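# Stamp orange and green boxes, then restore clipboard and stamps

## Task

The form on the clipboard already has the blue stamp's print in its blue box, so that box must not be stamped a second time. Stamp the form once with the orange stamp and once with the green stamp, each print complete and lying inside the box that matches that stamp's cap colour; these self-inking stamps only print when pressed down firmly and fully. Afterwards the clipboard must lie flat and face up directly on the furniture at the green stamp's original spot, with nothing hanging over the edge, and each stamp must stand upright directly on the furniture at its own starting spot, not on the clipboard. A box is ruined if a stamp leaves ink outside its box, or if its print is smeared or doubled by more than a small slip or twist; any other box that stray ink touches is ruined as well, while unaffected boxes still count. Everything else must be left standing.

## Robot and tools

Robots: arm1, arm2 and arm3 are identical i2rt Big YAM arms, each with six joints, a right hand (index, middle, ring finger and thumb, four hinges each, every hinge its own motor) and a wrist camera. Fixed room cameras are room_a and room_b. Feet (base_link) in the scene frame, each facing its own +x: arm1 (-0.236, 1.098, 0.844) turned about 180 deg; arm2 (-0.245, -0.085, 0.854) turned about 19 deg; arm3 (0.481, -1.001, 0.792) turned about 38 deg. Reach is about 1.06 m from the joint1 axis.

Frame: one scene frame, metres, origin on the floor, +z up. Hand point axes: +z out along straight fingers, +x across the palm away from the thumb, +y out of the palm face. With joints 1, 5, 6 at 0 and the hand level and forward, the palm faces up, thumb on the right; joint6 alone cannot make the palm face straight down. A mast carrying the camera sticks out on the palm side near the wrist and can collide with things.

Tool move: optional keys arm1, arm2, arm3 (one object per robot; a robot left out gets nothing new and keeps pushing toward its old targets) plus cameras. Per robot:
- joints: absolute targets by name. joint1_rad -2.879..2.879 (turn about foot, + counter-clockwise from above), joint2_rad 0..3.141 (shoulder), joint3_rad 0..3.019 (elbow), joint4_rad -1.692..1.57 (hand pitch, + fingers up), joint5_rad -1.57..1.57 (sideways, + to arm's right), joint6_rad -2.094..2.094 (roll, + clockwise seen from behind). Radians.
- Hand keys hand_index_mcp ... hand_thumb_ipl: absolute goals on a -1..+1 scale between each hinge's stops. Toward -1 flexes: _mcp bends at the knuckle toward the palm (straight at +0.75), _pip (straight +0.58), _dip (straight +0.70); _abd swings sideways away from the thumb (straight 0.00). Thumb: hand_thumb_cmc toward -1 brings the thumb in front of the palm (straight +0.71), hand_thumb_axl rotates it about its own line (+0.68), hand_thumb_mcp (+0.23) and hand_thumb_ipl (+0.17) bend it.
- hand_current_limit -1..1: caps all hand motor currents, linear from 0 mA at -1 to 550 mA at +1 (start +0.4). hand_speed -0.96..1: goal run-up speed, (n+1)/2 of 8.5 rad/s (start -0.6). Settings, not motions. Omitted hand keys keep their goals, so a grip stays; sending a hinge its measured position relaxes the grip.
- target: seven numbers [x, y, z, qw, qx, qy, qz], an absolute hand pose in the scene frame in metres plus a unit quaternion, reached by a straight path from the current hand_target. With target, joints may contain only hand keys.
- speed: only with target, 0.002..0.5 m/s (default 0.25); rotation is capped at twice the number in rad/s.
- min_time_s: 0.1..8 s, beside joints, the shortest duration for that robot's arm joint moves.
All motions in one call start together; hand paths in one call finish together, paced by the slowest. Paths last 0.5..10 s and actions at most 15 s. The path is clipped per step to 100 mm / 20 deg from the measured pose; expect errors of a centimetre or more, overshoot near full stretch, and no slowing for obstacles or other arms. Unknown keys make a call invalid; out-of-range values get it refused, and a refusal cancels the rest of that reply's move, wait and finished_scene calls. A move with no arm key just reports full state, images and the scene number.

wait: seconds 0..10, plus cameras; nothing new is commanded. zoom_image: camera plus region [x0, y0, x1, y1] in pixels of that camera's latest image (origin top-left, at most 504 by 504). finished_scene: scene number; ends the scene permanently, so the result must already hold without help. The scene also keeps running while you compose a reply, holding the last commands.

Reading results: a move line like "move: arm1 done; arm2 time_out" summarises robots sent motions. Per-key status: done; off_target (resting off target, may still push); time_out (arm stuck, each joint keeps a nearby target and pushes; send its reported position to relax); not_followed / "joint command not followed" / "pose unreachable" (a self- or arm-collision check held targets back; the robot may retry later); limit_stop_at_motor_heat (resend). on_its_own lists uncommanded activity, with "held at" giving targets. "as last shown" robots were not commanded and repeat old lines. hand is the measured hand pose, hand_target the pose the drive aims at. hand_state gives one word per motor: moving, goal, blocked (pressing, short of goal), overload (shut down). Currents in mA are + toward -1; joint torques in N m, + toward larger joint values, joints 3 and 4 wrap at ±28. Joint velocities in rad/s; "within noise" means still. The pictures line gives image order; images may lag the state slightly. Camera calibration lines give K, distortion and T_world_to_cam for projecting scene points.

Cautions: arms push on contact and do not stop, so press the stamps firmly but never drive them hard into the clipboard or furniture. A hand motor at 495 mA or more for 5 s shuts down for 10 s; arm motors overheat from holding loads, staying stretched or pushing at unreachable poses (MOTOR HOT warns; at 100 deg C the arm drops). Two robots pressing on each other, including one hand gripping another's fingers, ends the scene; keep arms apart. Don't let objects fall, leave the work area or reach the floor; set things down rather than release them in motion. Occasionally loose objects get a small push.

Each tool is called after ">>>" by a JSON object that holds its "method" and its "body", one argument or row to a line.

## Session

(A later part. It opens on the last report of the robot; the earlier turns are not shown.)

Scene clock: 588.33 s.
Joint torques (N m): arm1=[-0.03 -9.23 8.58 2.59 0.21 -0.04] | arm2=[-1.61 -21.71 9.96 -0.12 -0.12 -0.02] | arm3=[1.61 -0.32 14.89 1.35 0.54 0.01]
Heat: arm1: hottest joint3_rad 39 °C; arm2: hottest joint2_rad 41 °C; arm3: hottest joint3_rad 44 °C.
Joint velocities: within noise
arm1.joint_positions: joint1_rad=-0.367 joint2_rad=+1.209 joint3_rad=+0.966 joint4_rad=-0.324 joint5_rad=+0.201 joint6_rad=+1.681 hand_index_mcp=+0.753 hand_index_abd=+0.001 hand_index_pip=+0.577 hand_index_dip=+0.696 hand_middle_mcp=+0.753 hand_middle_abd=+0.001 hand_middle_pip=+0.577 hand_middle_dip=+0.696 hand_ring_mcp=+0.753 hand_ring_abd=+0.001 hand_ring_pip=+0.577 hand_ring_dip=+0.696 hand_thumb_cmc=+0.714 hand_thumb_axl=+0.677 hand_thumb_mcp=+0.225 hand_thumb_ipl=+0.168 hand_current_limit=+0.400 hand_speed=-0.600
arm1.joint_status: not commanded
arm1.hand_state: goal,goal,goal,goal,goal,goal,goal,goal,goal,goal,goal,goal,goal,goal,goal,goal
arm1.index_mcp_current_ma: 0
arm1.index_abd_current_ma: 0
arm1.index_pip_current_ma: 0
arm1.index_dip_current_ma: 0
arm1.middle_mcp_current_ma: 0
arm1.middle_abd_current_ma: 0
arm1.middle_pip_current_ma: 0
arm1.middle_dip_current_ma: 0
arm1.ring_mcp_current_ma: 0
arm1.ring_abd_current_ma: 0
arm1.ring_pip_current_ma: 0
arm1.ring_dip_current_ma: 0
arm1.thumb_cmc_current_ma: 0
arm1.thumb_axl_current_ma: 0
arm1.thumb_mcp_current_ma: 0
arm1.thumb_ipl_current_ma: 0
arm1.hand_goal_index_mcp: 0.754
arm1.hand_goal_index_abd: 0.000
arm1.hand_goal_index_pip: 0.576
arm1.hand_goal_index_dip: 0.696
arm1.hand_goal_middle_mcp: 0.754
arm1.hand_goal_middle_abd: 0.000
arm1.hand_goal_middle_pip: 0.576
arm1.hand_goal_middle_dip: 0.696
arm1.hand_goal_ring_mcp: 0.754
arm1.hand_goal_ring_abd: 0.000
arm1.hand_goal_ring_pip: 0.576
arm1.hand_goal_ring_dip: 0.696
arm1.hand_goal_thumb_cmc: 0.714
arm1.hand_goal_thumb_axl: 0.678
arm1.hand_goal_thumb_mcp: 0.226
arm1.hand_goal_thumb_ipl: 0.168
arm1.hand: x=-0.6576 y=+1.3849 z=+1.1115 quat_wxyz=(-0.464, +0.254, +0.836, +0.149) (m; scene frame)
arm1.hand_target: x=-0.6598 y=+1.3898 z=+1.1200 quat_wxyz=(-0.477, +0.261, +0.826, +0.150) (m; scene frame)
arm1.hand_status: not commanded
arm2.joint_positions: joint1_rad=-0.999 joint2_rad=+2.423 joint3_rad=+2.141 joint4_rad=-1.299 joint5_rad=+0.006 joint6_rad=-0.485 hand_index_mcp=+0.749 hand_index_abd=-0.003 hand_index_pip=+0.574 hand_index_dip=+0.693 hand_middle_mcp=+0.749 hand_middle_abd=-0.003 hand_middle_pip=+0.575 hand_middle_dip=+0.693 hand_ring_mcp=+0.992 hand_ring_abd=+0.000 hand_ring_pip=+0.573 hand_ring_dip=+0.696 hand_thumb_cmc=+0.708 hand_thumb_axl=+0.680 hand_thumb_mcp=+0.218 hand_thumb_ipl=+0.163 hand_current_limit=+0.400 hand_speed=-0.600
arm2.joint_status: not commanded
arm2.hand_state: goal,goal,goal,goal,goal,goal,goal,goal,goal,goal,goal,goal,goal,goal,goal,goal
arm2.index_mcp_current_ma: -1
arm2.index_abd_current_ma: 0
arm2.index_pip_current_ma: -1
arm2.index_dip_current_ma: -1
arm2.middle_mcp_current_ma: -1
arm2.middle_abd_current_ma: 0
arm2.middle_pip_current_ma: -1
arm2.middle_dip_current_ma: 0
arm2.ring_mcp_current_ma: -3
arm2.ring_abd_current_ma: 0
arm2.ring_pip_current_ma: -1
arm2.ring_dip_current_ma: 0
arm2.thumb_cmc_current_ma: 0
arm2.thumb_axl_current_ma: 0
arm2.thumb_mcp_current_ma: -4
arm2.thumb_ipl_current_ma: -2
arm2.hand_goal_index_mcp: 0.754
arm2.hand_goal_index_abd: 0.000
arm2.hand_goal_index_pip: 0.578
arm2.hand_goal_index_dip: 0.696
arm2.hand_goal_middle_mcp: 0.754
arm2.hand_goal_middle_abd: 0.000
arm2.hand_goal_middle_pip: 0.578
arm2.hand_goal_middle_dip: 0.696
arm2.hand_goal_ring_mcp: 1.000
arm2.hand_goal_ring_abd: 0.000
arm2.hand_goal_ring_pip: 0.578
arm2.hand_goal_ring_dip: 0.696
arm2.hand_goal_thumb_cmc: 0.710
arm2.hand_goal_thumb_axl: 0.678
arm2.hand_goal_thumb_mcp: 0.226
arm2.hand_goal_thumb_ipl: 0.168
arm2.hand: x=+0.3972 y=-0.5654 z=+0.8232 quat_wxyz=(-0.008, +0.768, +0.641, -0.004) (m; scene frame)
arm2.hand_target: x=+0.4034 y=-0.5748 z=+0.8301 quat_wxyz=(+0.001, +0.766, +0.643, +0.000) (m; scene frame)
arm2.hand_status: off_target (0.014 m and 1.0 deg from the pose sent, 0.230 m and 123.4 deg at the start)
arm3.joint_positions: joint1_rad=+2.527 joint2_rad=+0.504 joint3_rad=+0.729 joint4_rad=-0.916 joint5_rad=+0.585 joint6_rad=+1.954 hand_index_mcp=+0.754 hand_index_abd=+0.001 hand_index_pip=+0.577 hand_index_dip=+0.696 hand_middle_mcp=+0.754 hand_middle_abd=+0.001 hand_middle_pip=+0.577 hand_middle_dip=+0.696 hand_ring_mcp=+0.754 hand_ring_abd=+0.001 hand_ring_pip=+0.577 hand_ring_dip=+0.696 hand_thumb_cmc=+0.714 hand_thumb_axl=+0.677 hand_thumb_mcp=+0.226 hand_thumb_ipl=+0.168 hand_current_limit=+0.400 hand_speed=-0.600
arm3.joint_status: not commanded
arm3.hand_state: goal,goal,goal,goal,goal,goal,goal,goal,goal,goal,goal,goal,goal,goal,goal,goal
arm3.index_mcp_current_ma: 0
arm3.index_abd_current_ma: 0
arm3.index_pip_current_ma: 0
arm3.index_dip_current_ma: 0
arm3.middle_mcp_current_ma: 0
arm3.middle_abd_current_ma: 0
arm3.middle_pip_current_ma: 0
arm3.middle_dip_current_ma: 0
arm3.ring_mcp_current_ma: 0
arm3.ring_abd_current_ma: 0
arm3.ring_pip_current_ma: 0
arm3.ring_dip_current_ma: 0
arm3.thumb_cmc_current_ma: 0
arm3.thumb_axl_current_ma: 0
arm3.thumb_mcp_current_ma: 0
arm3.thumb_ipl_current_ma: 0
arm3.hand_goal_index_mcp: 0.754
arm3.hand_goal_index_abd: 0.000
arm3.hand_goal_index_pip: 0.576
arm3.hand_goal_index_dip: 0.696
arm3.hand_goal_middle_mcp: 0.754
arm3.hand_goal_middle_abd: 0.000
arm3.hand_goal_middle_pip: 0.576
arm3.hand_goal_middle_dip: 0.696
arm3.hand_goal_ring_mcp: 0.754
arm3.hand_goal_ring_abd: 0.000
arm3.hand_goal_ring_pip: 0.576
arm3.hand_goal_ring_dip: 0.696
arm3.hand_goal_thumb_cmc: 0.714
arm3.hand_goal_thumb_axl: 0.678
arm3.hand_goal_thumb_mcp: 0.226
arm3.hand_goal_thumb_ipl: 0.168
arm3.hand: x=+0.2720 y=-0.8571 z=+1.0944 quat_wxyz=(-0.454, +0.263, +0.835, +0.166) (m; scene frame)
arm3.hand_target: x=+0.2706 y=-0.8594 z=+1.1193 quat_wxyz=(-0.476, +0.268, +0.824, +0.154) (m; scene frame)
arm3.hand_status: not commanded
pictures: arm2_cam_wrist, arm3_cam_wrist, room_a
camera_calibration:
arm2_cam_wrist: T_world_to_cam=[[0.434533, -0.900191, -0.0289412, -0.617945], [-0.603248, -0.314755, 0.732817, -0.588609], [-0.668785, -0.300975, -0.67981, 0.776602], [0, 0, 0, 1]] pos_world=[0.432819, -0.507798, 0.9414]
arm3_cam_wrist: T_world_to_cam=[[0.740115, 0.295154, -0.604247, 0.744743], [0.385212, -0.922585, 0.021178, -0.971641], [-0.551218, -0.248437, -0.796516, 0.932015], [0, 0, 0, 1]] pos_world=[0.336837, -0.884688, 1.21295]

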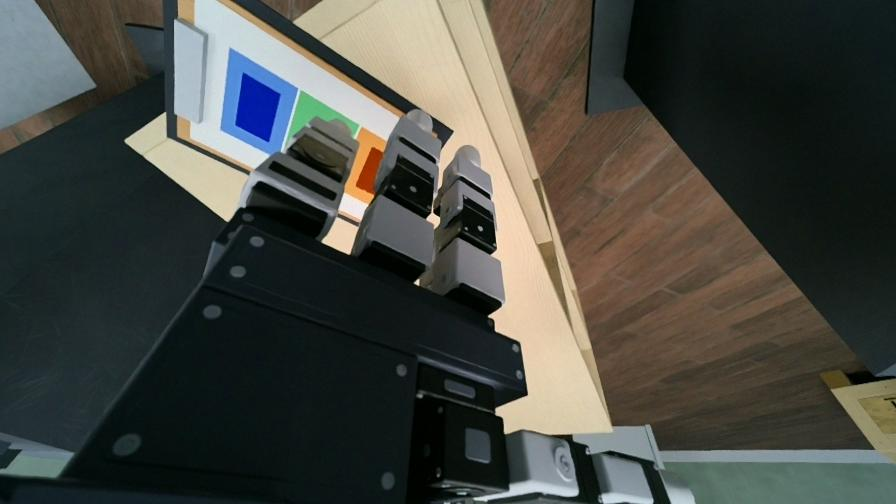

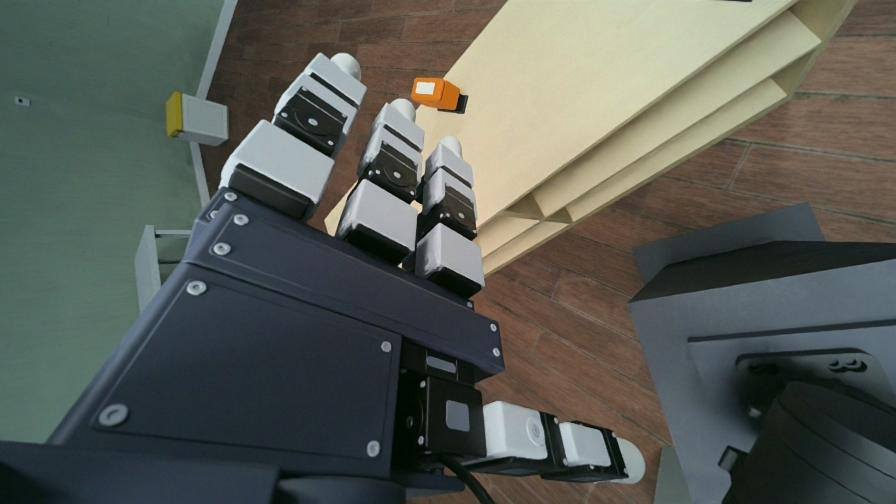

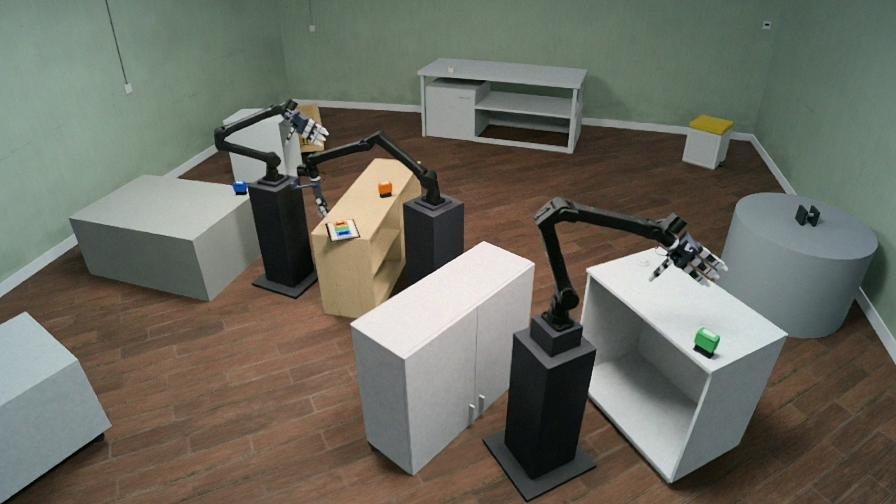

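>>> {"method": "move", "body": {
  "arm2": {"target": [0.402, -0.570, 0.775, 0, 0.766, 0.6428, 0], "speed": 0.1, "joints": {"hand_middle_mcp": 0.35, "hand_middle_pip": -0.3, "hand_ring_mcp": 0.35, "hand_ring_pip": -0.3}},
  "cameras": ["arm2_cam_wrist"]
}}

>>> {"method": "move", "body": {
  "arm2": {"target": [0.402, -0.570, 0.75, 0, 0.766, 0.6428, 0], "speed": 0.05},
  "cameras": ["arm2_cam_wrist", "room_a"]
}}

Scene clock: 625.27 s.
Joint torques (N m): arm1=[-0.03 -9.35 8.55 2.61 0.21 -0.04] | arm2=[-1.26 -22.48 6.84 1.18 -0.16 0.01] | arm3=[0.85 -1.38 14.58 1.18 0.5 -0.04]
Heat: arm1: hottest joint3_rad 39 °C; arm2: hottest joint2_rad 43 °C; arm3: hottest joint3_rad 44 °C.
move: arm2 done
Joint velocities: within noise
arm1, arm3: as last shown
arm2.joint_positions: joint1_rad=-0.999 joint2_rad=+2.478 joint3_rad=+2.124 joint4_rad=-1.221 joint5_rad=+0.006 joint6_rad=-0.486 hand_index_mcp=+0.749 hand_index_abd=-0.003 hand_index_pip=+0.574 hand_index_dip=+0.693 hand_middle_mcp=+0.361 hand_middle_abd=-0.003 hand_middle_pip=-0.293 hand_middle_dip=+0.694 hand_ring_mcp=+0.361 hand_ring_abd=+0.000 hand_ring_pip=-0.291 hand_ring_dip=+0.696 hand_thumb_cmc=+0.708 hand_thumb_axl=+0.680 hand_thumb_mcp=+0.218 hand_thumb_ipl=+0.163 hand_current_limit=+0.400 hand_speed=-0.600
arm2.joint_status: all done
arm2.hand_state: goal,goal,goal,goal,goal,goal,goal,goal,goal,goal,goal,goal,goal,goal,goal,goal
arm2.index_mcp_current_ma: -1
arm2.index_abd_current_ma: 0
arm2.index_pip_current_ma: -1
arm2.index_dip_current_ma: -1
arm2.middle_mcp_current_ma: 5
arm2.middle_abd_current_ma: 0
arm2.middle_pip_current_ma: 2
arm2.middle_dip_current_ma: 0
arm2.ring_mcp_current_ma: 6
arm2.ring_abd_current_ma: 0
arm2.ring_pip_current_ma: 3
arm2.ring_dip_current_ma: 0
arm2.thumb_cmc_current_ma: 0
arm2.thumb_axl_current_ma: 0
arm2.thumb_mcp_current_ma: -4
arm2.thumb_ipl_current_ma: -2
arm2.hand_goal_index_mcp: 0.754
arm2.hand_goal_index_abd: 0.000
arm2.hand_goal_index_pip: 0.578
arm2.hand_goal_index_dip: 0.696
arm2.hand_goal_middle_mcp: 0.350
arm2.hand_goal_middle_abd: 0.000
arm2.hand_goal_middle_pip: -0.300
arm2.hand_goal_middle_dip: 0.696
arm2.hand_goal_ring_mcp: 0.350
arm2.hand_goal_ring_abd: 0.000
arm2.hand_goal_ring_pip: -0.300
arm2.hand_goal_ring_dip: 0.696
arm2.hand_goal_thumb_cmc: 0.710
arm2.hand_goal_thumb_axl: 0.678
arm2.hand_goal_thumb_mcp: 0.226
arm2.hand_goal_thumb_ipl: 0.168
arm2.hand: x=+0.3997 y=-0.5672 z=+0.7791 quat_wxyz=(-0.005, +0.767, +0.641, -0.003) (m; scene frame)
arm2.hand_target: x=+0.4018 y=-0.5700 z=+0.7749 quat_wxyz=(+0.000, +0.766, +0.643, +0.000) (m; scene frame)
arm2.hand_status: done (0.005 m and 0.7 deg from the pose sent, 0.049 m and 1.0 deg at the start)
pictures: arm2_cam_wrist
camera_calibration:
arm2_cam_wrist: T_world_to_cam=[[0.434943, -0.900152, -0.0234831, -0.626229], [-0.606626, -0.312188, 0.731124, -0.551314], [-0.665454, -0.303752, -0.68184, 0.746388], [0, 0, 0, 1]] pos_world=[0.434619, -0.509099, 0.897291]

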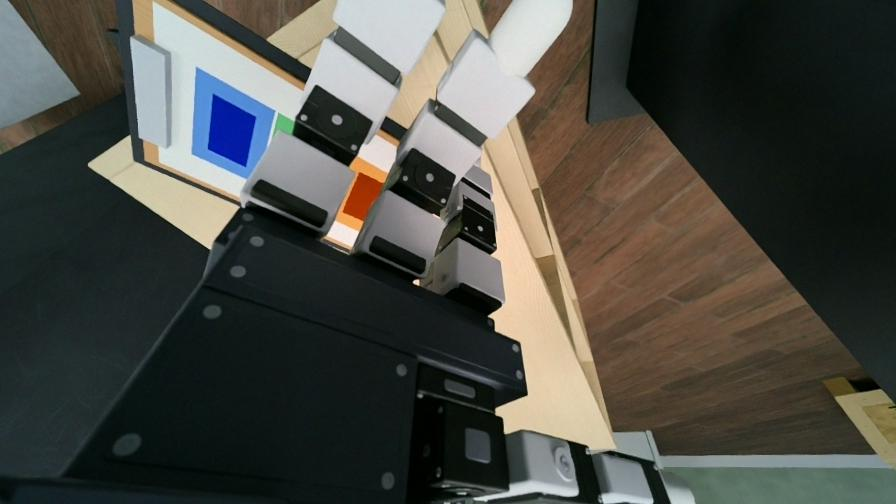

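Scene clock: 626.43 s.
Joint torques (N m): arm1=[0.03 -9.35 8.59 2.62 0.21 -0.04] | arm2=[-1.32 -22.18 6.65 1.13 -0.16 0.02] | arm3=[0.73 -0.56 14.87 1.22 0.56 -0.01]
Heat: arm1: hottest joint3_rad 39 °C; arm2: hottest joint2_rad 43 °C; arm3: hottest joint3_rad 44 °C.
move: arm2 done
Joint velocities: within noise
arm1, arm3: as last shown
arm2.joint_positions: joint1_rad=-0.999 joint2_rad=+2.508 joint3_rad=+2.119 joint4_rad=-1.182 joint5_rad=+0.006 joint6_rad=-0.486 hand_index_mcp=+0.749 hand_index_abd=-0.003 hand_index_pip=+0.574 hand_index_dip=+0.693 hand_middle_mcp=+0.361 hand_middle_abd=-0.003 hand_middle_pip=-0.293 hand_middle_dip=+0.694 hand_ring_mcp=+0.361 hand_ring_abd=+0.000 hand_ring_pip=-0.291 hand_ring_dip=+0.696 hand_thumb_cmc=+0.708 hand_thumb_axl=+0.680 hand_thumb_mcp=+0.218 hand_thumb_ipl=+0.163 hand_current_limit=+0.400 hand_speed=-0.600
arm2.joint_status: not commanded
arm2.hand_state: goal,goal,goal,goal,goal,goal,goal,goal,goal,goal,goal,goal,goal,goal,goal,goal
arm2.index_mcp_current_ma: -1
arm2.index_abd_current_ma: 0
arm2.index_pip_current_ma: -1
arm2.index_dip_current_ma: -1
arm2.middle_mcp_current_ma: 5
arm2.middle_abd_current_ma: 0
arm2.middle_pip_current_ma: 2
arm2.middle_dip_current_ma: 0
arm2.ring_mcp_current_ma: 6
arm2.ring_abd_current_ma: 0
arm2.ring_pip_current_ma: 3
arm2.ring_dip_current_ma: 0
arm2.thumb_cmc_current_ma: 0
arm2.thumb_axl_current_ma: 0
arm2.thumb_mcp_current_ma: -4
arm2.thumb_ipl_current_ma: -2
arm2.hand_goal_index_mcp: 0.754
arm2.hand_goal_index_abd: 0.000
arm2.hand_goal_index_pip: 0.578
arm2.hand_goal_index_dip: 0.696
arm2.hand_goal_middle_mcp: 0.350
arm2.hand_goal_middle_abd: 0.000
arm2.hand_goal_middle_pip: -0.300
arm2.hand_goal_middle_dip: 0.696
arm2.hand_goal_ring_mcp: 0.350
arm2.hand_goal_ring_abd: 0.000
arm2.hand_goal_ring_pip: -0.300
arm2.hand_goal_ring_dip: 0.696
arm2.hand_goal_thumb_cmc: 0.710
arm2.hand_goal_thumb_axl: 0.678
arm2.hand_goal_thumb_mcp: 0.226
arm2.hand_goal_thumb_ipl: 0.168
arm2.hand: x=+0.4009 y=-0.5680 z=+0.7568 quat_wxyz=(-0.002, +0.767, +0.641, -0.002) (m; scene frame)
arm2.hand_target: x=+0.4019 y=-0.5701 z=+0.7502 quat_wxyz=(+0.000, +0.766, +0.643, +0.000) (m; scene frame)
arm2.hand_status: done (0.007 m and 0.5 deg from the pose sent, 0.029 m and 0.7 deg at the start)
pictures: arm2_cam_wrist, room_a
camera_calibration:
arm2_cam_wrist: T_world_to_cam=[[0.435068, -0.900189, -0.0193654, -0.63123], [-0.609271, -0.310165, 0.729785, -0.531248], [-0.662951, -0.305708, -0.683403, 0.730771], [0, 0, 0, 1]] pos_world=[0.435419, -0.509599, 0.874884]

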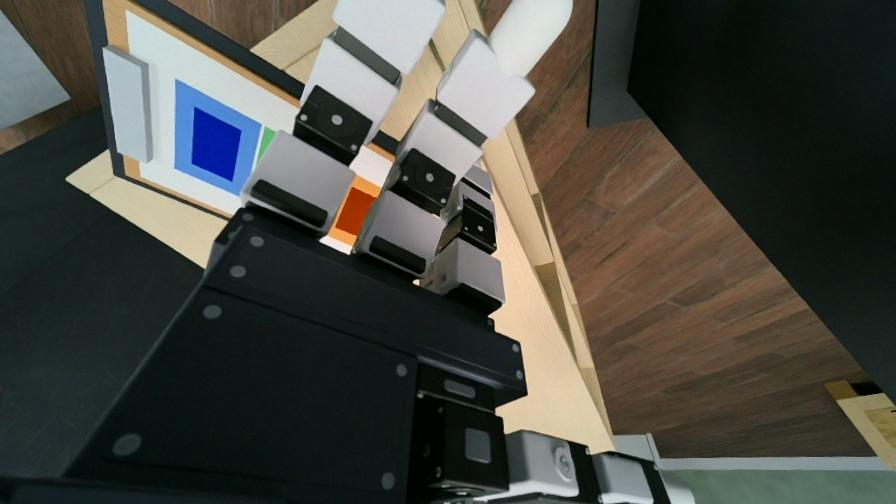

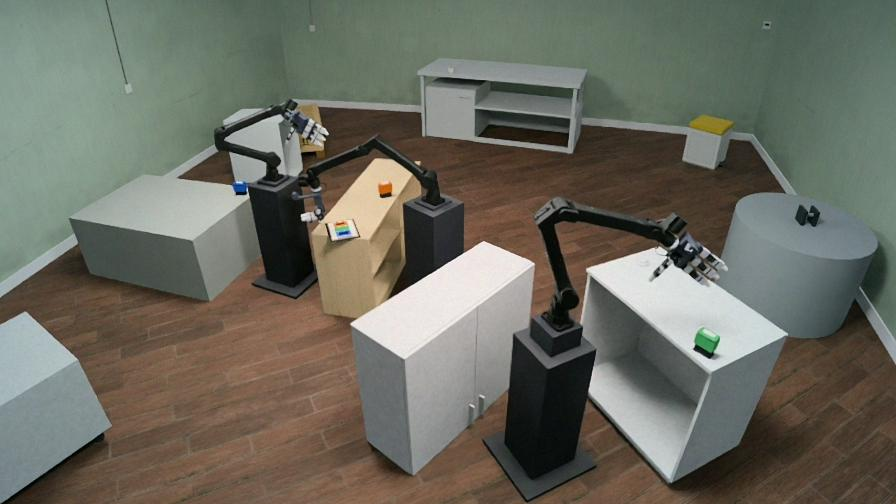

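>>> {"method": "move", "body": {
  "arm2": {"target": [0.396, -0.561, 0.741, 0, 0.766, 0.6428, 0], "speed": 0.08}
}}

>>> {"method": "move", "body": {
  "arm2": {"target": [0.337, -0.551, 0.740, 0, 0.766, 0.6428, 0], "speed": 0.06},
  "cameras": ["arm2_cam_wrist", "room_a"]
}}

Scene clock: 629.80 s.
Joint torques (N m): arm1=[0.03 -9.35 8.58 2.59 0.2 -0.04] | arm2=[-0.91 -22.83 5.29 1.06 -0.15 0.08] | arm3=[0.91 -0.44 14.74 1.32 0.62 -0.06]
Heat: arm1: hottest joint3_rad 39 °C; arm2: hottest joint2_rad 43 °C; arm3: hottest joint3_rad 44 °C.
move: arm2 off_target
Joint velocities: within noise
arm1, arm3: as last shown
arm2.joint_positions: joint1_rad=-0.999 joint2_rad=+2.492 joint3_rad=+2.073 joint4_rad=-1.134 joint5_rad=+0.006 joint6_rad=-0.486 hand_index_mcp=+0.750 hand_index_abd=-0.003 hand_index_pip=+0.576 hand_index_dip=+0.693 hand_middle_mcp=+0.361 hand_middle_abd=-0.003 hand_middle_pip=-0.293 hand_middle_dip=+0.694 hand_ring_mcp=+0.361 hand_ring_abd=+0.000 hand_ring_pip=-0.292 hand_ring_dip=+0.696 hand_thumb_cmc=+0.708 hand_thumb_axl=+0.680 hand_thumb_mcp=+0.218 hand_thumb_ipl=+0.163 hand_current_limit=+0.400 hand_speed=-0.600
arm2.joint_status: not commanded
arm2.hand_state: goal,goal,goal,goal,goal,goal,goal,goal,goal,goal,goal,goal,goal,goal,goal,goal
arm2.index_mcp_current_ma: -1
arm2.index_abd_current_ma: 0
arm2.index_pip_current_ma: 0
arm2.index_dip_current_ma: 0
arm2.middle_mcp_current_ma: 5
arm2.middle_abd_current_ma: 0
arm2.middle_pip_current_ma: 2
arm2.middle_dip_current_ma: 0
arm2.ring_mcp_current_ma: 6
arm2.ring_abd_current_ma: 0
arm2.ring_pip_current_ma: 3
arm2.ring_dip_current_ma: 0
arm2.thumb_cmc_current_ma: 0
arm2.thumb_axl_current_ma: 0
arm2.thumb_mcp_current_ma: -4
arm2.thumb_ipl_current_ma: -2
arm2.hand_goal_index_mcp: 0.754
arm2.hand_goal_index_abd: 0.000
arm2.hand_goal_index_pip: 0.578
arm2.hand_goal_index_dip: 0.696
arm2.hand_goal_middle_mcp: 0.350
arm2.hand_goal_middle_abd: 0.000
arm2.hand_goal_middle_pip: -0.300
arm2.hand_goal_middle_dip: 0.696
arm2.hand_goal_ring_mcp: 0.350
arm2.hand_goal_ring_abd: 0.000
arm2.hand_goal_ring_pip: -0.300
arm2.hand_goal_ring_dip: 0.696
arm2.hand_goal_thumb_cmc: 0.710
arm2.hand_goal_thumb_axl: 0.678
arm2.hand_goal_thumb_mcp: 0.226
arm2.hand_goal_thumb_ipl: 0.168
arm2.hand: x=+0.3986 y=-0.5663 z=+0.7533 quat_wxyz=(+0.006, +0.767, +0.641, -0.001) (m; scene frame)
arm2.hand_target: x=+0.3958 y=-0.5611 z=+0.7413 quat_wxyz=(+0.000, +0.766, +0.643, +0.000) (m; scene frame)
arm2.hand_status: off_target (0.014 m and 0.8 deg from the pose sent, 0.018 m and 0.5 deg at the start)
pictures: none

Scene clock: 631.43 s.
Joint torques (N m): arm1=[-0.03 -9.35 8.58 2.61 0.21 -0.04] | arm2=[-2.2 -21.07 4.6 0.57 -0.08 0.07] | arm3=[0.32 -0.5 14.72 1.43 0.53 -0.01]
Heat: arm1: hottest joint3_rad 39 °C; arm2: hottest joint2_rad 43 °C; arm3: hottest joint3_rad 44 °C.
move: arm2 off_target
Joint velocities: within noise
arm1, arm3: as last shown
arm2.joint_positions: joint1_rad=-1.025 joint2_rad=+2.361 joint3_rad=+1.804 joint4_rad=-0.982 joint5_rad=+0.003 joint6_rad=-0.527 hand_index_mcp=+0.707 hand_index_abd=+0.009 hand_index_pip=+0.547 hand_index_dip=+0.680 hand_middle_mcp=+0.361 hand_middle_abd=-0.003 hand_middle_pip=-0.293 hand_middle_dip=+0.694 hand_ring_mcp=+0.361 hand_ring_abd=+0.000 hand_ring_pip=-0.292 hand_ring_dip=+0.696 hand_thumb_cmc=+0.708 hand_thumb_axl=+0.680 hand_thumb_mcp=+0.218 hand_thumb_ipl=+0.163 hand_current_limit=+0.400 hand_speed=-0.600
arm2.joint_status: not commanded
arm2.hand_state: blocked,goal,blocked,goal,goal,goal,goal,goal,goal,goal,goal,goal,goal,goal,goal,goal
arm2.index_mcp_current_ma: -65
arm2.index_abd_current_ma: 3
arm2.index_pip_current_ma: -29
arm2.index_dip_current_ma: -10
arm2.middle_mcp_current_ma: 5
arm2.middle_abd_current_ma: 0
arm2.middle_pip_current_ma: 2
arm2.middle_dip_current_ma: 0
arm2.ring_mcp_current_ma: 6
arm2.ring_abd_current_ma: 0
arm2.ring_pip_current_ma: 3
arm2.ring_dip_current_ma: 0
arm2.thumb_cmc_current_ma: 0
arm2.thumb_axl_current_ma: 0
arm2.thumb_mcp_current_ma: -4
arm2.thumb_ipl_current_ma: -2
arm2.hand_goal_index_mcp: 0.754
arm2.hand_goal_index_abd: 0.000
arm2.hand_goal_index_pip: 0.578
arm2.hand_goal_index_dip: 0.696
arm2.hand_goal_middle_mcp: 0.350
arm2.hand_goal_middle_abd: 0.000
arm2.hand_goal_middle_pip: -0.300
arm2.hand_goal_middle_dip: 0.696
arm2.hand_goal_ring_mcp: 0.350
arm2.hand_goal_ring_abd: 0.000
arm2.hand_goal_ring_pip: -0.300
arm2.hand_goal_ring_dip: 0.696
arm2.hand_goal_thumb_cmc: 0.710
arm2.hand_goal_thumb_axl: 0.678
arm2.hand_goal_thumb_mcp: 0.226
arm2.hand_goal_thumb_ipl: 0.168
arm2.hand: x=+0.3517 y=-0.5485 z=+0.7513 quat_wxyz=(+0.012, +0.762, +0.647, +0.002) (m; scene frame)
arm2.hand_target: x=+0.3371 y=-0.5508 z=+0.7402 quat_wxyz=(+0.000, +0.766, +0.643, +0.000) (m; scene frame)
arm2.hand_status: off_target (0.019 m and 1.6 deg from the pose sent, 0.065 m and 0.8 deg at the start)
pictures: arm2_cam_wrist, room_a
camera_calibration:
arm2_cam_wrist: T_world_to_cam=[[0.449201, -0.893402, 0.00721983, -0.61351], [-0.623078, -0.307471, 0.719191, -0.536903], [-0.640307, -0.32756, -0.694775, 0.68896], [0, 0, 0, 1]] pos_world=[0.382203, -0.487517, 0.869237]

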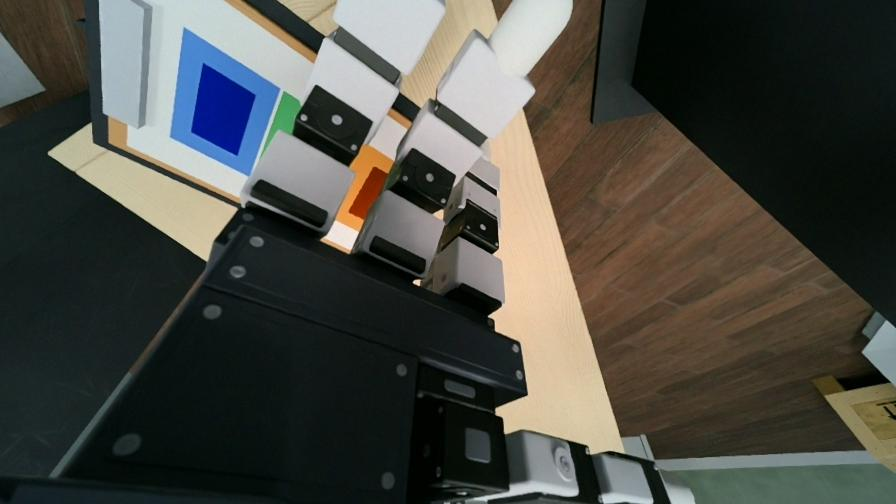

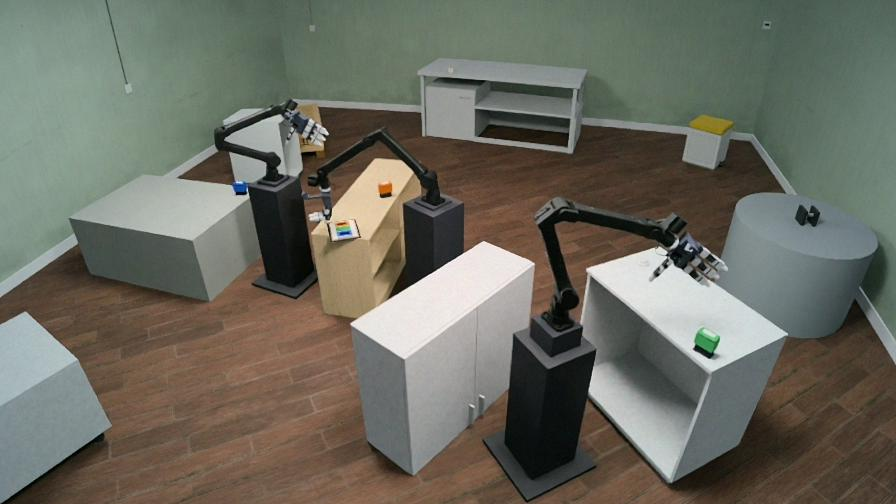

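>>> {"method": "move", "body": {
  "arm2": {"target": [0.288, -0.543, 0.742, 0, 0.766, 0.6428, 0], "speed": 0.06},
  "cameras": ["arm2_cam_wrist", "room_a"]
}}

Scene clock: 634.30 s.
Joint torques (N m): arm1=[-0.03 -9.41 8.57 2.61 0.21 -0.04] | arm2=[-2.32 -19.96 4.36 0.59 -0.07 0.06] | arm3=[0.73 -0.5 14.67 1.37 0.55 -0.07]
Heat: arm1: hottest joint3_rad 39 °C; arm2: hottest joint2_rad 43 °C; arm3: hottest joint3_rad 45 °C.
move: arm2 off_target
Joint velocities: within noise
arm1, arm3: as last shown
arm2.joint_positions: joint1_rad=-1.067 joint2_rad=+2.269 joint3_rad=+1.618 joint4_rad=-0.895 joint5_rad=+0.003 joint6_rad=-0.567 hand_index_mcp=+0.706 hand_index_abd=+0.007 hand_index_pip=+0.547 hand_index_dip=+0.679 hand_middle_mcp=+0.361 hand_middle_abd=-0.003 hand_middle_pip=-0.293 hand_middle_dip=+0.694 hand_ring_mcp=+0.361 hand_ring_abd=+0.000 hand_ring_pip=-0.292 hand_ring_dip=+0.696 hand_thumb_cmc=+0.708 hand_thumb_axl=+0.680 hand_thumb_mcp=+0.218 hand_thumb_ipl=+0.163 hand_current_limit=+0.400 hand_speed=-0.600
arm2.joint_status: not commanded
arm2.hand_state: blocked,goal,blocked,goal,goal,goal,goal,goal,goal,goal,goal,goal,goal,goal,goal,goal
arm2.index_mcp_current_ma: -65
arm2.index_abd_current_ma: 2
arm2.index_pip_current_ma: -29
arm2.index_dip_current_ma: -10
arm2.middle_mcp_current_ma: 5
arm2.middle_abd_current_ma: 0
arm2.middle_pip_current_ma: 2
arm2.middle_dip_current_ma: 0
arm2.ring_mcp_current_ma: 6
arm2.ring_abd_current_ma: 0
arm2.ring_pip_current_ma: 3
arm2.ring_dip_current_ma: 0
arm2.thumb_cmc_current_ma: 0
arm2.thumb_axl_current_ma: 0
arm2.thumb_mcp_current_ma: -4
arm2.thumb_ipl_current_ma: -2
arm2.hand_goal_index_mcp: 0.754
arm2.hand_goal_index_abd: 0.000
arm2.hand_goal_index_pip: 0.578
arm2.hand_goal_index_dip: 0.696
arm2.hand_goal_middle_mcp: 0.350
arm2.hand_goal_middle_abd: 0.000
arm2.hand_goal_middle_pip: -0.300
arm2.hand_goal_middle_dip: 0.696
arm2.hand_goal_ring_mcp: 0.350
arm2.hand_goal_ring_abd: 0.000
arm2.hand_goal_ring_pip: -0.300
arm2.hand_goal_ring_dip: 0.696
arm2.hand_goal_thumb_cmc: 0.710
arm2.hand_goal_thumb_axl: 0.678
arm2.hand_goal_thumb_mcp: 0.226
arm2.hand_goal_thumb_ipl: 0.168
arm2.hand: x=+0.3009 y=-0.5407 z=+0.7494 quat_wxyz=(+0.009, +0.763, +0.646, +0.001) (m; scene frame)
arm2.hand_target: x=+0.2881 y=-0.5429 z=+0.7421 quat_wxyz=(+0.000, +0.766, +0.643, +0.000) (m; scene frame)
arm2.hand_status: off_target (0.015 m and 1.2 deg from the pose sent, 0.065 m and 1.6 deg at the start)
pictures: arm2_cam_wrist, room_a
camera_calibration:
arm2_cam_wrist: T_world_to_cam=[[0.447865, -0.894101, 0.000803431, -0.578929], [-0.619221, -0.309526, 0.721636, -0.568944], [-0.644967, -0.323693, -0.692272, 0.659297], [0, 0, 0, 1]] pos_world=[0.332204, -0.480315, 0.867448]

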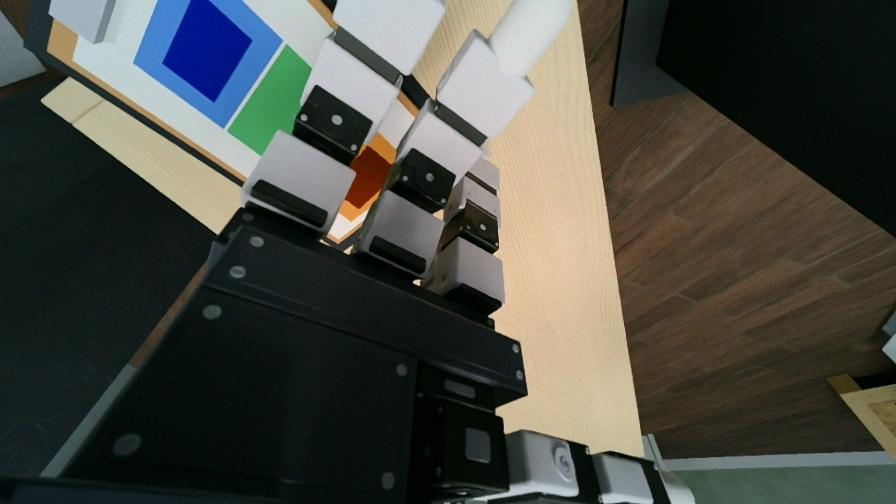

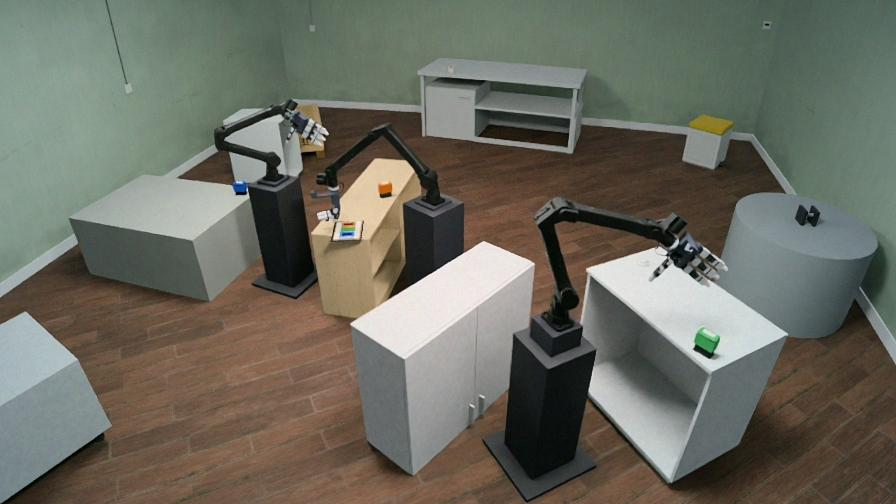

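>>> {"method": "zoom_image", "body": {
  "camera": "room_a",
  "region": [280, 150, 460, 330]
}}

>>> {"method": "zoom_image", "body": {
  "camera": "arm2_cam_wrist",
  "region": [0, 0, 504, 300]
}}

Scaled by 2.800 from the camera's 896x504 image, which has a finer 1280x720 frame.

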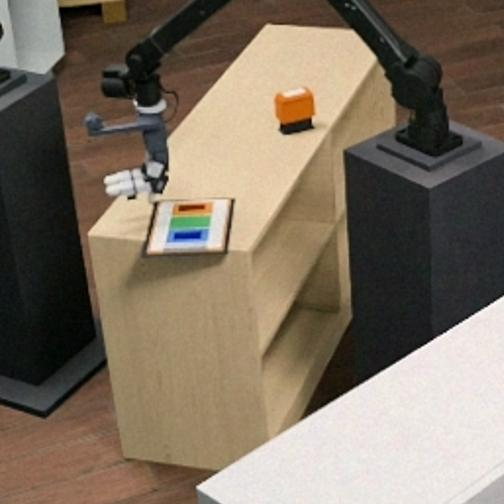

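Scaled by 1.000.

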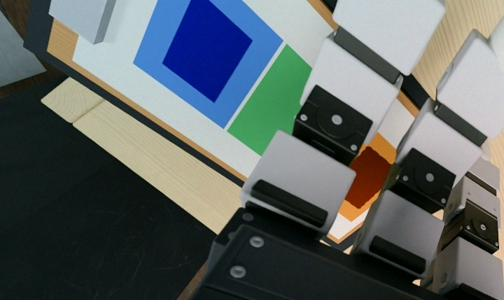

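>>> {"method": "move", "body": {
  "arm2": {"target": [0.237, -0.541, 0.743, 0, 0.8339, 0.5519, 0], "speed": 0.06},
  "cameras": ["arm2_cam_wrist"]
}}

Scene clock: 644.40 s.
Joint torques (N m): arm1=[-0.09 -9.29 8.57 2.59 0.21 -0.04] | arm2=[-2.14 -18.61 4 0.65 -0.02 0.27] | arm3=[0.32 -0.38 14.75 1.2 0.56 -0.07]
Heat: arm1: hottest joint3_rad 39 °C; arm2: hottest joint2_rad 42 °C; arm3: hottest joint3_rad 45 °C.
move: arm2 off_target
Joint velocities: within noise
arm1, arm3: as last shown
arm2.joint_positions: joint1_rad=-1.091 joint2_rad=+2.187 joint3_rad=+1.449 joint4_rad=-0.813 joint5_rad=+0.003 joint6_rad=-0.386 hand_index_mcp=+0.706 hand_index_abd=+0.008 hand_index_pip=+0.547 hand_index_dip=+0.679 hand_middle_mcp=+0.361 hand_middle_abd=-0.003 hand_middle_pip=-0.293 hand_middle_dip=+0.694 hand_ring_mcp=+0.361 hand_ring_abd=+0.000 hand_ring_pip=-0.292 hand_ring_dip=+0.696 hand_thumb_cmc=+0.708 hand_thumb_axl=+0.680 hand_thumb_mcp=+0.218 hand_thumb_ipl=+0.163 hand_current_limit=+0.400 hand_speed=-0.600
arm2.joint_status: not commanded
arm2.hand_state: blocked,goal,blocked,goal,goal,goal,goal,goal,goal,goal,goal,goal,goal,goal,goal,goal
arm2.index_mcp_current_ma: -65
arm2.index_abd_current_ma: 2
arm2.index_pip_current_ma: -29
arm2.index_dip_current_ma: -10
arm2.middle_mcp_current_ma: 5
arm2.middle_abd_current_ma: 0
arm2.middle_pip_current_ma: 2
arm2.middle_dip_current_ma: 0
arm2.ring_mcp_current_ma: 6
arm2.ring_abd_current_ma: 0
arm2.ring_pip_current_ma: 3
arm2.ring_dip_current_ma: 0
arm2.thumb_cmc_current_ma: 0
arm2.thumb_axl_current_ma: 0
arm2.thumb_mcp_current_ma: -4
arm2.thumb_ipl_current_ma: -2
arm2.hand_goal_index_mcp: 0.754
arm2.hand_goal_index_abd: 0.000
arm2.hand_goal_index_pip: 0.578
arm2.hand_goal_index_dip: 0.696
arm2.hand_goal_middle_mcp: 0.350
arm2.hand_goal_middle_abd: 0.000
arm2.hand_goal_middle_pip: -0.300
arm2.hand_goal_middle_dip: 0.696
arm2.hand_goal_ring_mcp: 0.350
arm2.hand_goal_ring_abd: 0.000
arm2.hand_goal_ring_pip: -0.300
arm2.hand_goal_ring_dip: 0.696
arm2.hand_goal_thumb_cmc: 0.710
arm2.hand_goal_thumb_axl: 0.678
arm2.hand_goal_thumb_mcp: 0.226
arm2.hand_goal_thumb_ipl: 0.168
arm2.hand: x=+0.2498 y=-0.5377 z=+0.7475 quat_wxyz=(+0.007, +0.825, +0.565, +0.001) (m; scene frame)
arm2.hand_target: x=+0.2371 y=-0.5408 z=+0.7429 quat_wxyz=(+0.000, +0.834, +0.552, +0.000) (m; scene frame)
arm2.hand_status: off_target (0.014 m and 2.0 deg from the pose sent, 0.064 m and 13.6 deg at the start)
pictures: arm2_cam_wrist
camera_calibration:
arm2_cam_wrist: T_world_to_cam=[[0.256242, -0.966603, -0.00421029, -0.540817], [-0.668769, -0.180429, 0.721244, -0.516125], [-0.697917, -0.181998, -0.692668, 0.715754], [0, 0, 0, 1]] pos_world=[0.292949, -0.485614, 0.865755]

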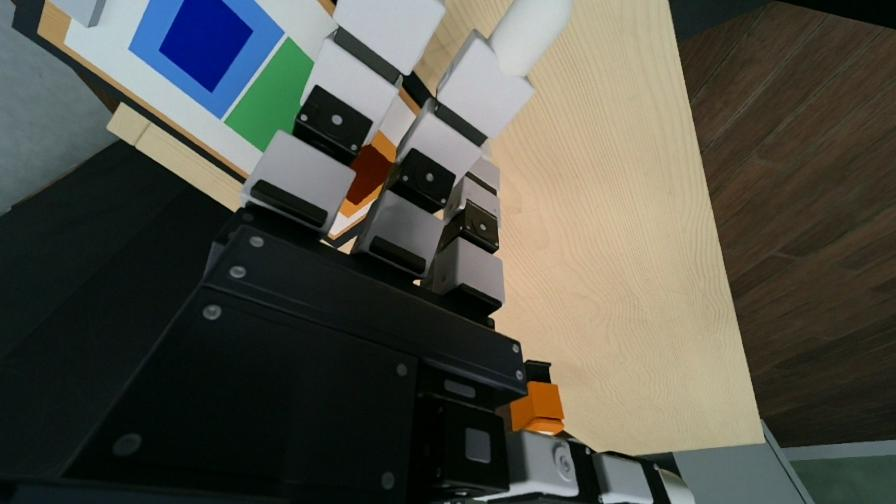

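>>> {"method": "move", "body": {
  "arm2": {"target": [0.262, -0.545, 0.80, 0, 0.8339, 0.5519, 0], "speed": 0.15, "joints": {"hand_middle_mcp": 0.754, "hand_middle_pip": 0.578, "hand_ring_mcp": 1.0, "hand_ring_pip": 0.578}}
}}

>>> {"method": "move", "body": {
  "arm2": {"target": [0.2425, -0.4415, 0.79, 0, 0.8339, 0.5519, 0], "speed": 0.15},
  "cameras": ["arm2_cam_wrist"]
}}

Scene clock: 651.10 s.
Joint torques (N m): arm1=[0.03 -9.35 8.57 2.59 0.21 -0.03] | arm2=[-0.56 -19.43 7.86 -0.18 0.01 0.21] | arm3=[1.08 -1.08 14.87 1.5 0.56 -0.03]
Heat: arm1: hottest joint3_rad 39 °C; arm2: hottest joint2_rad 42 °C; arm3: hottest joint3_rad 45 °C.
move: arm2 off_target
Joint velocities: within noise
arm1, arm3: as last shown
arm2.joint_positions: joint1_rad=-1.091 joint2_rad=+2.145 joint3_rad=+1.490 joint4_rad=-0.945 joint5_rad=+0.003 joint6_rad=-0.356 hand_index_mcp=+0.748 hand_index_abd=+0.003 hand_index_pip=+0.574 hand_index_dip=+0.693 hand_middle_mcp=+0.751 hand_middle_abd=-0.003 hand_middle_pip=+0.575 hand_middle_dip=+0.694 hand_ring_mcp=+0.990 hand_ring_abd=+0.000 hand_ring_pip=+0.572 hand_ring_dip=+0.696 hand_thumb_cmc=+0.708 hand_thumb_axl=+0.680 hand_thumb_mcp=+0.218 hand_thumb_ipl=+0.163 hand_current_limit=+0.400 hand_speed=-0.600
arm2.joint_status: all done
arm2.hand_state: goal,goal,goal,goal,goal,goal,goal,goal,goal,goal,goal,goal,goal,goal,goal,goal
arm2.index_mcp_current_ma: -2
arm2.index_abd_current_ma: 0
arm2.index_pip_current_ma: -1
arm2.index_dip_current_ma: -1
arm2.middle_mcp_current_ma: -1
arm2.middle_abd_current_ma: 0
arm2.middle_pip_current_ma: -1
arm2.middle_dip_current_ma: 0
arm2.ring_mcp_current_ma: -5
arm2.ring_abd_current_ma: 0
arm2.ring_pip_current_ma: -2
arm2.ring_dip_current_ma: 0
arm2.thumb_cmc_current_ma: 0
arm2.thumb_axl_current_ma: 0
arm2.thumb_mcp_current_ma: -4
arm2.thumb_ipl_current_ma: -2
arm2.hand_goal_index_mcp: 0.754
arm2.hand_goal_index_abd: 0.000
arm2.hand_goal_index_pip: 0.578
arm2.hand_goal_index_dip: 0.696
arm2.hand_goal_middle_mcp: 0.754
arm2.hand_goal_middle_abd: 0.000
arm2.hand_goal_middle_pip: 0.578
arm2.hand_goal_middle_dip: 0.696
arm2.hand_goal_ring_mcp: 1.000
arm2.hand_goal_ring_abd: 0.000
arm2.hand_goal_ring_pip: 0.578
arm2.hand_goal_ring_dip: 0.696
arm2.hand_goal_thumb_cmc: 0.710
arm2.hand_goal_thumb_axl: 0.678
arm2.hand_goal_thumb_mcp: 0.226
arm2.hand_goal_thumb_ipl: 0.168
arm2.hand: x=+0.2461 y=-0.5376 z=+0.7791 quat_wxyz=(-0.017, +0.833, +0.552, -0.004) (m; scene frame)
arm2.hand_target: x=+0.2615 y=-0.5446 z=+0.8002 quat_wxyz=(+0.000, +0.834, +0.552, +0.000) (m; scene frame)
arm2.hand_status: off_target (0.027 m and 2.0 deg from the pose sent, 0.054 m and 2.0 deg at the start)
pictures: none

Scene clock: 652.63 s.
Joint torques (N m): arm1=[-0.09 -9.35 8.54 2.59 0.21 -0.04] | arm2=[-0.67 -17.55 4.6 0.92 0.06 0.22] | arm3=[0.91 -0.56 14.8 1.42 0.58 0.01]
Heat: arm1: hottest joint3_rad 39 °C; arm2: hottest joint2_rad 42 °C; arm3: hottest joint3_rad 45 °C.
move: arm2 off_target
Joint velocities: within noise
arm1.joint_positions: joint1_rad=-0.367 joint2_rad=+1.209 joint3_rad=+0.966 joint4_rad=-0.324 joint5_rad=+0.201 joint6_rad=+1.681 hand_index_mcp=+0.753 hand_index_abd=+0.001 hand_index_pip=+0.577 hand_index_dip=+0.696 hand_middle_mcp=+0.753 hand_middle_abd=+0.001 hand_middle_pip=+0.577 hand_middle_dip=+0.696 hand_ring_mcp=+0.753 hand_ring_abd=+0.001 hand_ring_pip=+0.577 hand_ring_dip=+0.696 hand_thumb_cmc=+0.714 hand_thumb_axl=+0.677 hand_thumb_mcp=+0.225 hand_thumb_ipl=+0.168 hand_current_limit=+0.400 hand_speed=-0.600
arm1.joint_status: not commanded
arm1.hand_state: goal,goal,goal,goal,goal,goal,goal,goal,goal,goal,goal,goal,goal,goal,goal,goal
arm1.index_mcp_current_ma: 0
arm1.index_abd_current_ma: 0
arm1.index_pip_current_ma: 0
arm1.index_dip_current_ma: 0
arm1.middle_mcp_current_ma: 0
arm1.middle_abd_current_ma: 0
arm1.middle_pip_current_ma: 0
arm1.middle_dip_current_ma: 0
arm1.ring_mcp_current_ma: 0
arm1.ring_abd_current_ma: 0
arm1.ring_pip_current_ma: 0
arm1.ring_dip_current_ma: 0
arm1.thumb_cmc_current_ma: 0
arm1.thumb_axl_current_ma: 0
arm1.thumb_mcp_current_ma: 0
arm1.thumb_ipl_current_ma: 0
arm1.hand_goal_index_mcp: 0.754
arm1.hand_goal_index_abd: 0.000
arm1.hand_goal_index_pip: 0.576
arm1.hand_goal_index_dip: 0.696
arm1.hand_goal_middle_mcp: 0.754
arm1.hand_goal_middle_abd: 0.000
arm1.hand_goal_middle_pip: 0.576
arm1.hand_goal_middle_dip: 0.696
arm1.hand_goal_ring_mcp: 0.754
arm1.hand_goal_ring_abd: 0.000
arm1.hand_goal_ring_pip: 0.576
arm1.hand_goal_ring_dip: 0.696
arm1.hand_goal_thumb_cmc: 0.714
arm1.hand_goal_thumb_axl: 0.678
arm1.hand_goal_thumb_mcp: 0.226
arm1.hand_goal_thumb_ipl: 0.168
arm1.hand: x=-0.6576 y=+1.3849 z=+1.1115 quat_wxyz=(-0.464, +0.254, +0.836, +0.149) (m; scene frame)
arm1.hand_target: x=-0.6598 y=+1.3898 z=+1.1200 quat_wxyz=(-0.477, +0.261, +0.826, +0.150) (m; scene frame)
arm1.hand_status: not commanded
arm2.joint_positions: joint1_rad=-0.965 joint2_rad=+2.010 joint3_rad=+1.231 joint4_rad=-0.820 joint5_rad=+0.003 joint6_rad=-0.234 hand_index_mcp=+0.748 hand_index_abd=+0.003 hand_index_pip=+0.574 hand_index_dip=+0.693 hand_middle_mcp=+0.751 hand_middle_abd=-0.003 hand_middle_pip=+0.575 hand_middle_dip=+0.694 hand_ring_mcp=+0.990 hand_ring_abd=+0.000 hand_ring_pip=+0.572 hand_ring_dip=+0.696 hand_thumb_cmc=+0.708 hand_thumb_axl=+0.680 hand_thumb_mcp=+0.218 hand_thumb_ipl=+0.163 hand_current_limit=+0.400 hand_speed=-0.600
arm2.joint_status: not commanded
arm2.hand_state: goal,goal,goal,goal,goal,goal,goal,goal,goal,goal,goal,goal,goal,goal,goal,goal
arm2.index_mcp_current_ma: -2
arm2.index_abd_current_ma: 0
arm2.index_pip_current_ma: -1
arm2.index_dip_current_ma: -1
arm2.middle_mcp_current_ma: -1
arm2.middle_abd_current_ma: 0
arm2.middle_pip_current_ma: -1
arm2.middle_dip_current_ma: 0
arm2.ring_mcp_current_ma: -5
arm2.ring_abd_current_ma: 0
arm2.ring_pip_current_ma: -1
arm2.ring_dip_current_ma: 0
arm2.thumb_cmc_current_ma: 0
arm2.thumb_axl_current_ma: 0
arm2.thumb_mcp_current_ma: -4
arm2.thumb_ipl_current_ma: -2
arm2.hand_goal_index_mcp: 0.754
arm2.hand_goal_index_abd: 0.000
arm2.hand_goal_index_pip: 0.578
arm2.hand_goal_index_dip: 0.696
arm2.hand_goal_middle_mcp: 0.754
arm2.hand_goal_middle_abd: 0.000
arm2.hand_goal_middle_pip: 0.578
arm2.hand_goal_middle_dip: 0.696
arm2.hand_goal_ring_mcp: 1.000
arm2.hand_goal_ring_abd: 0.000
arm2.hand_goal_ring_pip: 0.578
arm2.hand_goal_ring_dip: 0.696
arm2.hand_goal_thumb_cmc: 0.710
arm2.hand_goal_thumb_axl: 0.678
arm2.hand_goal_thumb_mcp: 0.226
arm2.hand_goal_thumb_ipl: 0.168
arm2.hand: x=+0.2357 y=-0.4394 z=+0.7770 quat_wxyz=(-0.016, +0.832, +0.554, -0.006) (m; scene frame)
arm2.hand_target: x=+0.2424 y=-0.4415 z=+0.7900 quat_wxyz=(+0.000, +0.834, +0.552, +0.000) (m; scene frame)
arm2.hand_status: off_target (0.015 m and 1.9 deg from the pose sent, 0.097 m and 2.0 deg at the start)
arm3.joint_positions: joint1_rad=+2.527 joint2_rad=+0.504 joint3_rad=+0.729 joint4_rad=-0.916 joint5_rad=+0.585 joint6_rad=+1.954 hand_index_mcp=+0.754 hand_index_abd=+0.001 hand_index_pip=+0.577 hand_index_dip=+0.696 hand_middle_mcp=+0.754 hand_middle_abd=+0.001 hand_middle_pip=+0.577 hand_middle_dip=+0.696 hand_ring_mcp=+0.754 hand_ring_abd=+0.001 hand_ring_pip=+0.577 hand_ring_dip=+0.696 hand_thumb_cmc=+0.714 hand_thumb_axl=+0.677 hand_thumb_mcp=+0.226 hand_thumb_ipl=+0.168 hand_current_limit=+0.400 hand_speed=-0.600
arm3.joint_status: not commanded
arm3.hand_state: goal,goal,goal,goal,goal,goal,goal,goal,goal,goal,goal,goal,goal,goal,goal,goal
arm3.index_mcp_current_ma: 0
arm3.index_abd_current_ma: 0
arm3.index_pip_current_ma: 0
arm3.index_dip_current_ma: 0
arm3.middle_mcp_current_ma: 0
arm3.middle_abd_current_ma: 0
arm3.middle_pip_current_ma: 0
arm3.middle_dip_current_ma: 0
arm3.ring_mcp_current_ma: 0
arm3.ring_abd_current_ma: 0
arm3.ring_pip_current_ma: 0
arm3.ring_dip_current_ma: 0
arm3.thumb_cmc_current_ma: 0
arm3.thumb_axl_current_ma: 0
arm3.thumb_mcp_current_ma: 0
arm3.thumb_ipl_current_ma: 0
arm3.hand_goal_index_mcp: 0.754
arm3.hand_goal_index_abd: 0.000
arm3.hand_goal_index_pip: 0.576
arm3.hand_goal_index_dip: 0.696
arm3.hand_goal_middle_mcp: 0.754
arm3.hand_goal_middle_abd: 0.000
arm3.hand_goal_middle_pip: 0.576
arm3.hand_goal_middle_dip: 0.696
arm3.hand_goal_ring_mcp: 0.754
arm3.hand_goal_ring_abd: 0.000
arm3.hand_goal_ring_pip: 0.576
arm3.hand_goal_ring_dip: 0.696
arm3.hand_goal_thumb_cmc: 0.714
arm3.hand_goal_thumb_axl: 0.678
arm3.hand_goal_thumb_mcp: 0.226
arm3.hand_goal_thumb_ipl: 0.168
arm3.hand: x=+0.2720 y=-0.8571 z=+1.0944 quat_wxyz=(-0.454, +0.263, +0.835, +0.166) (m; scene frame)
arm3.hand_target: x=+0.2706 y=-0.8594 z=+1.1193 quat_wxyz=(-0.476, +0.268, +0.824, +0.154) (m; scene frame)
arm3.hand_status: not commanded
pictures: arm2_cam_wrist
camera_calibration:
arm2_cam_wrist: T_world_to_cam=[[0.230332, -0.972226, -0.0415121, -0.409356], [-0.646784, -0.184825, 0.739939, -0.550761], [-0.727061, -0.143582, -0.671391, 0.751405], [0, 0, 0, 1]] pos_world=[0.284382, -0.391892, 0.895024]

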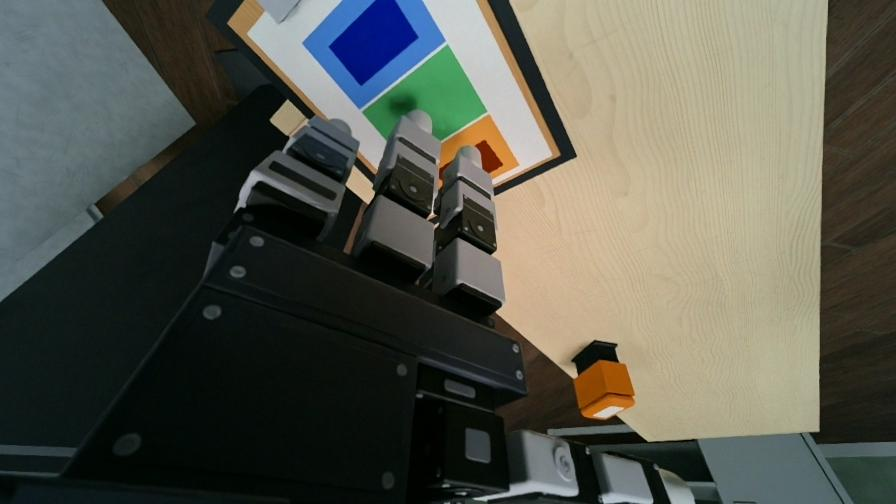

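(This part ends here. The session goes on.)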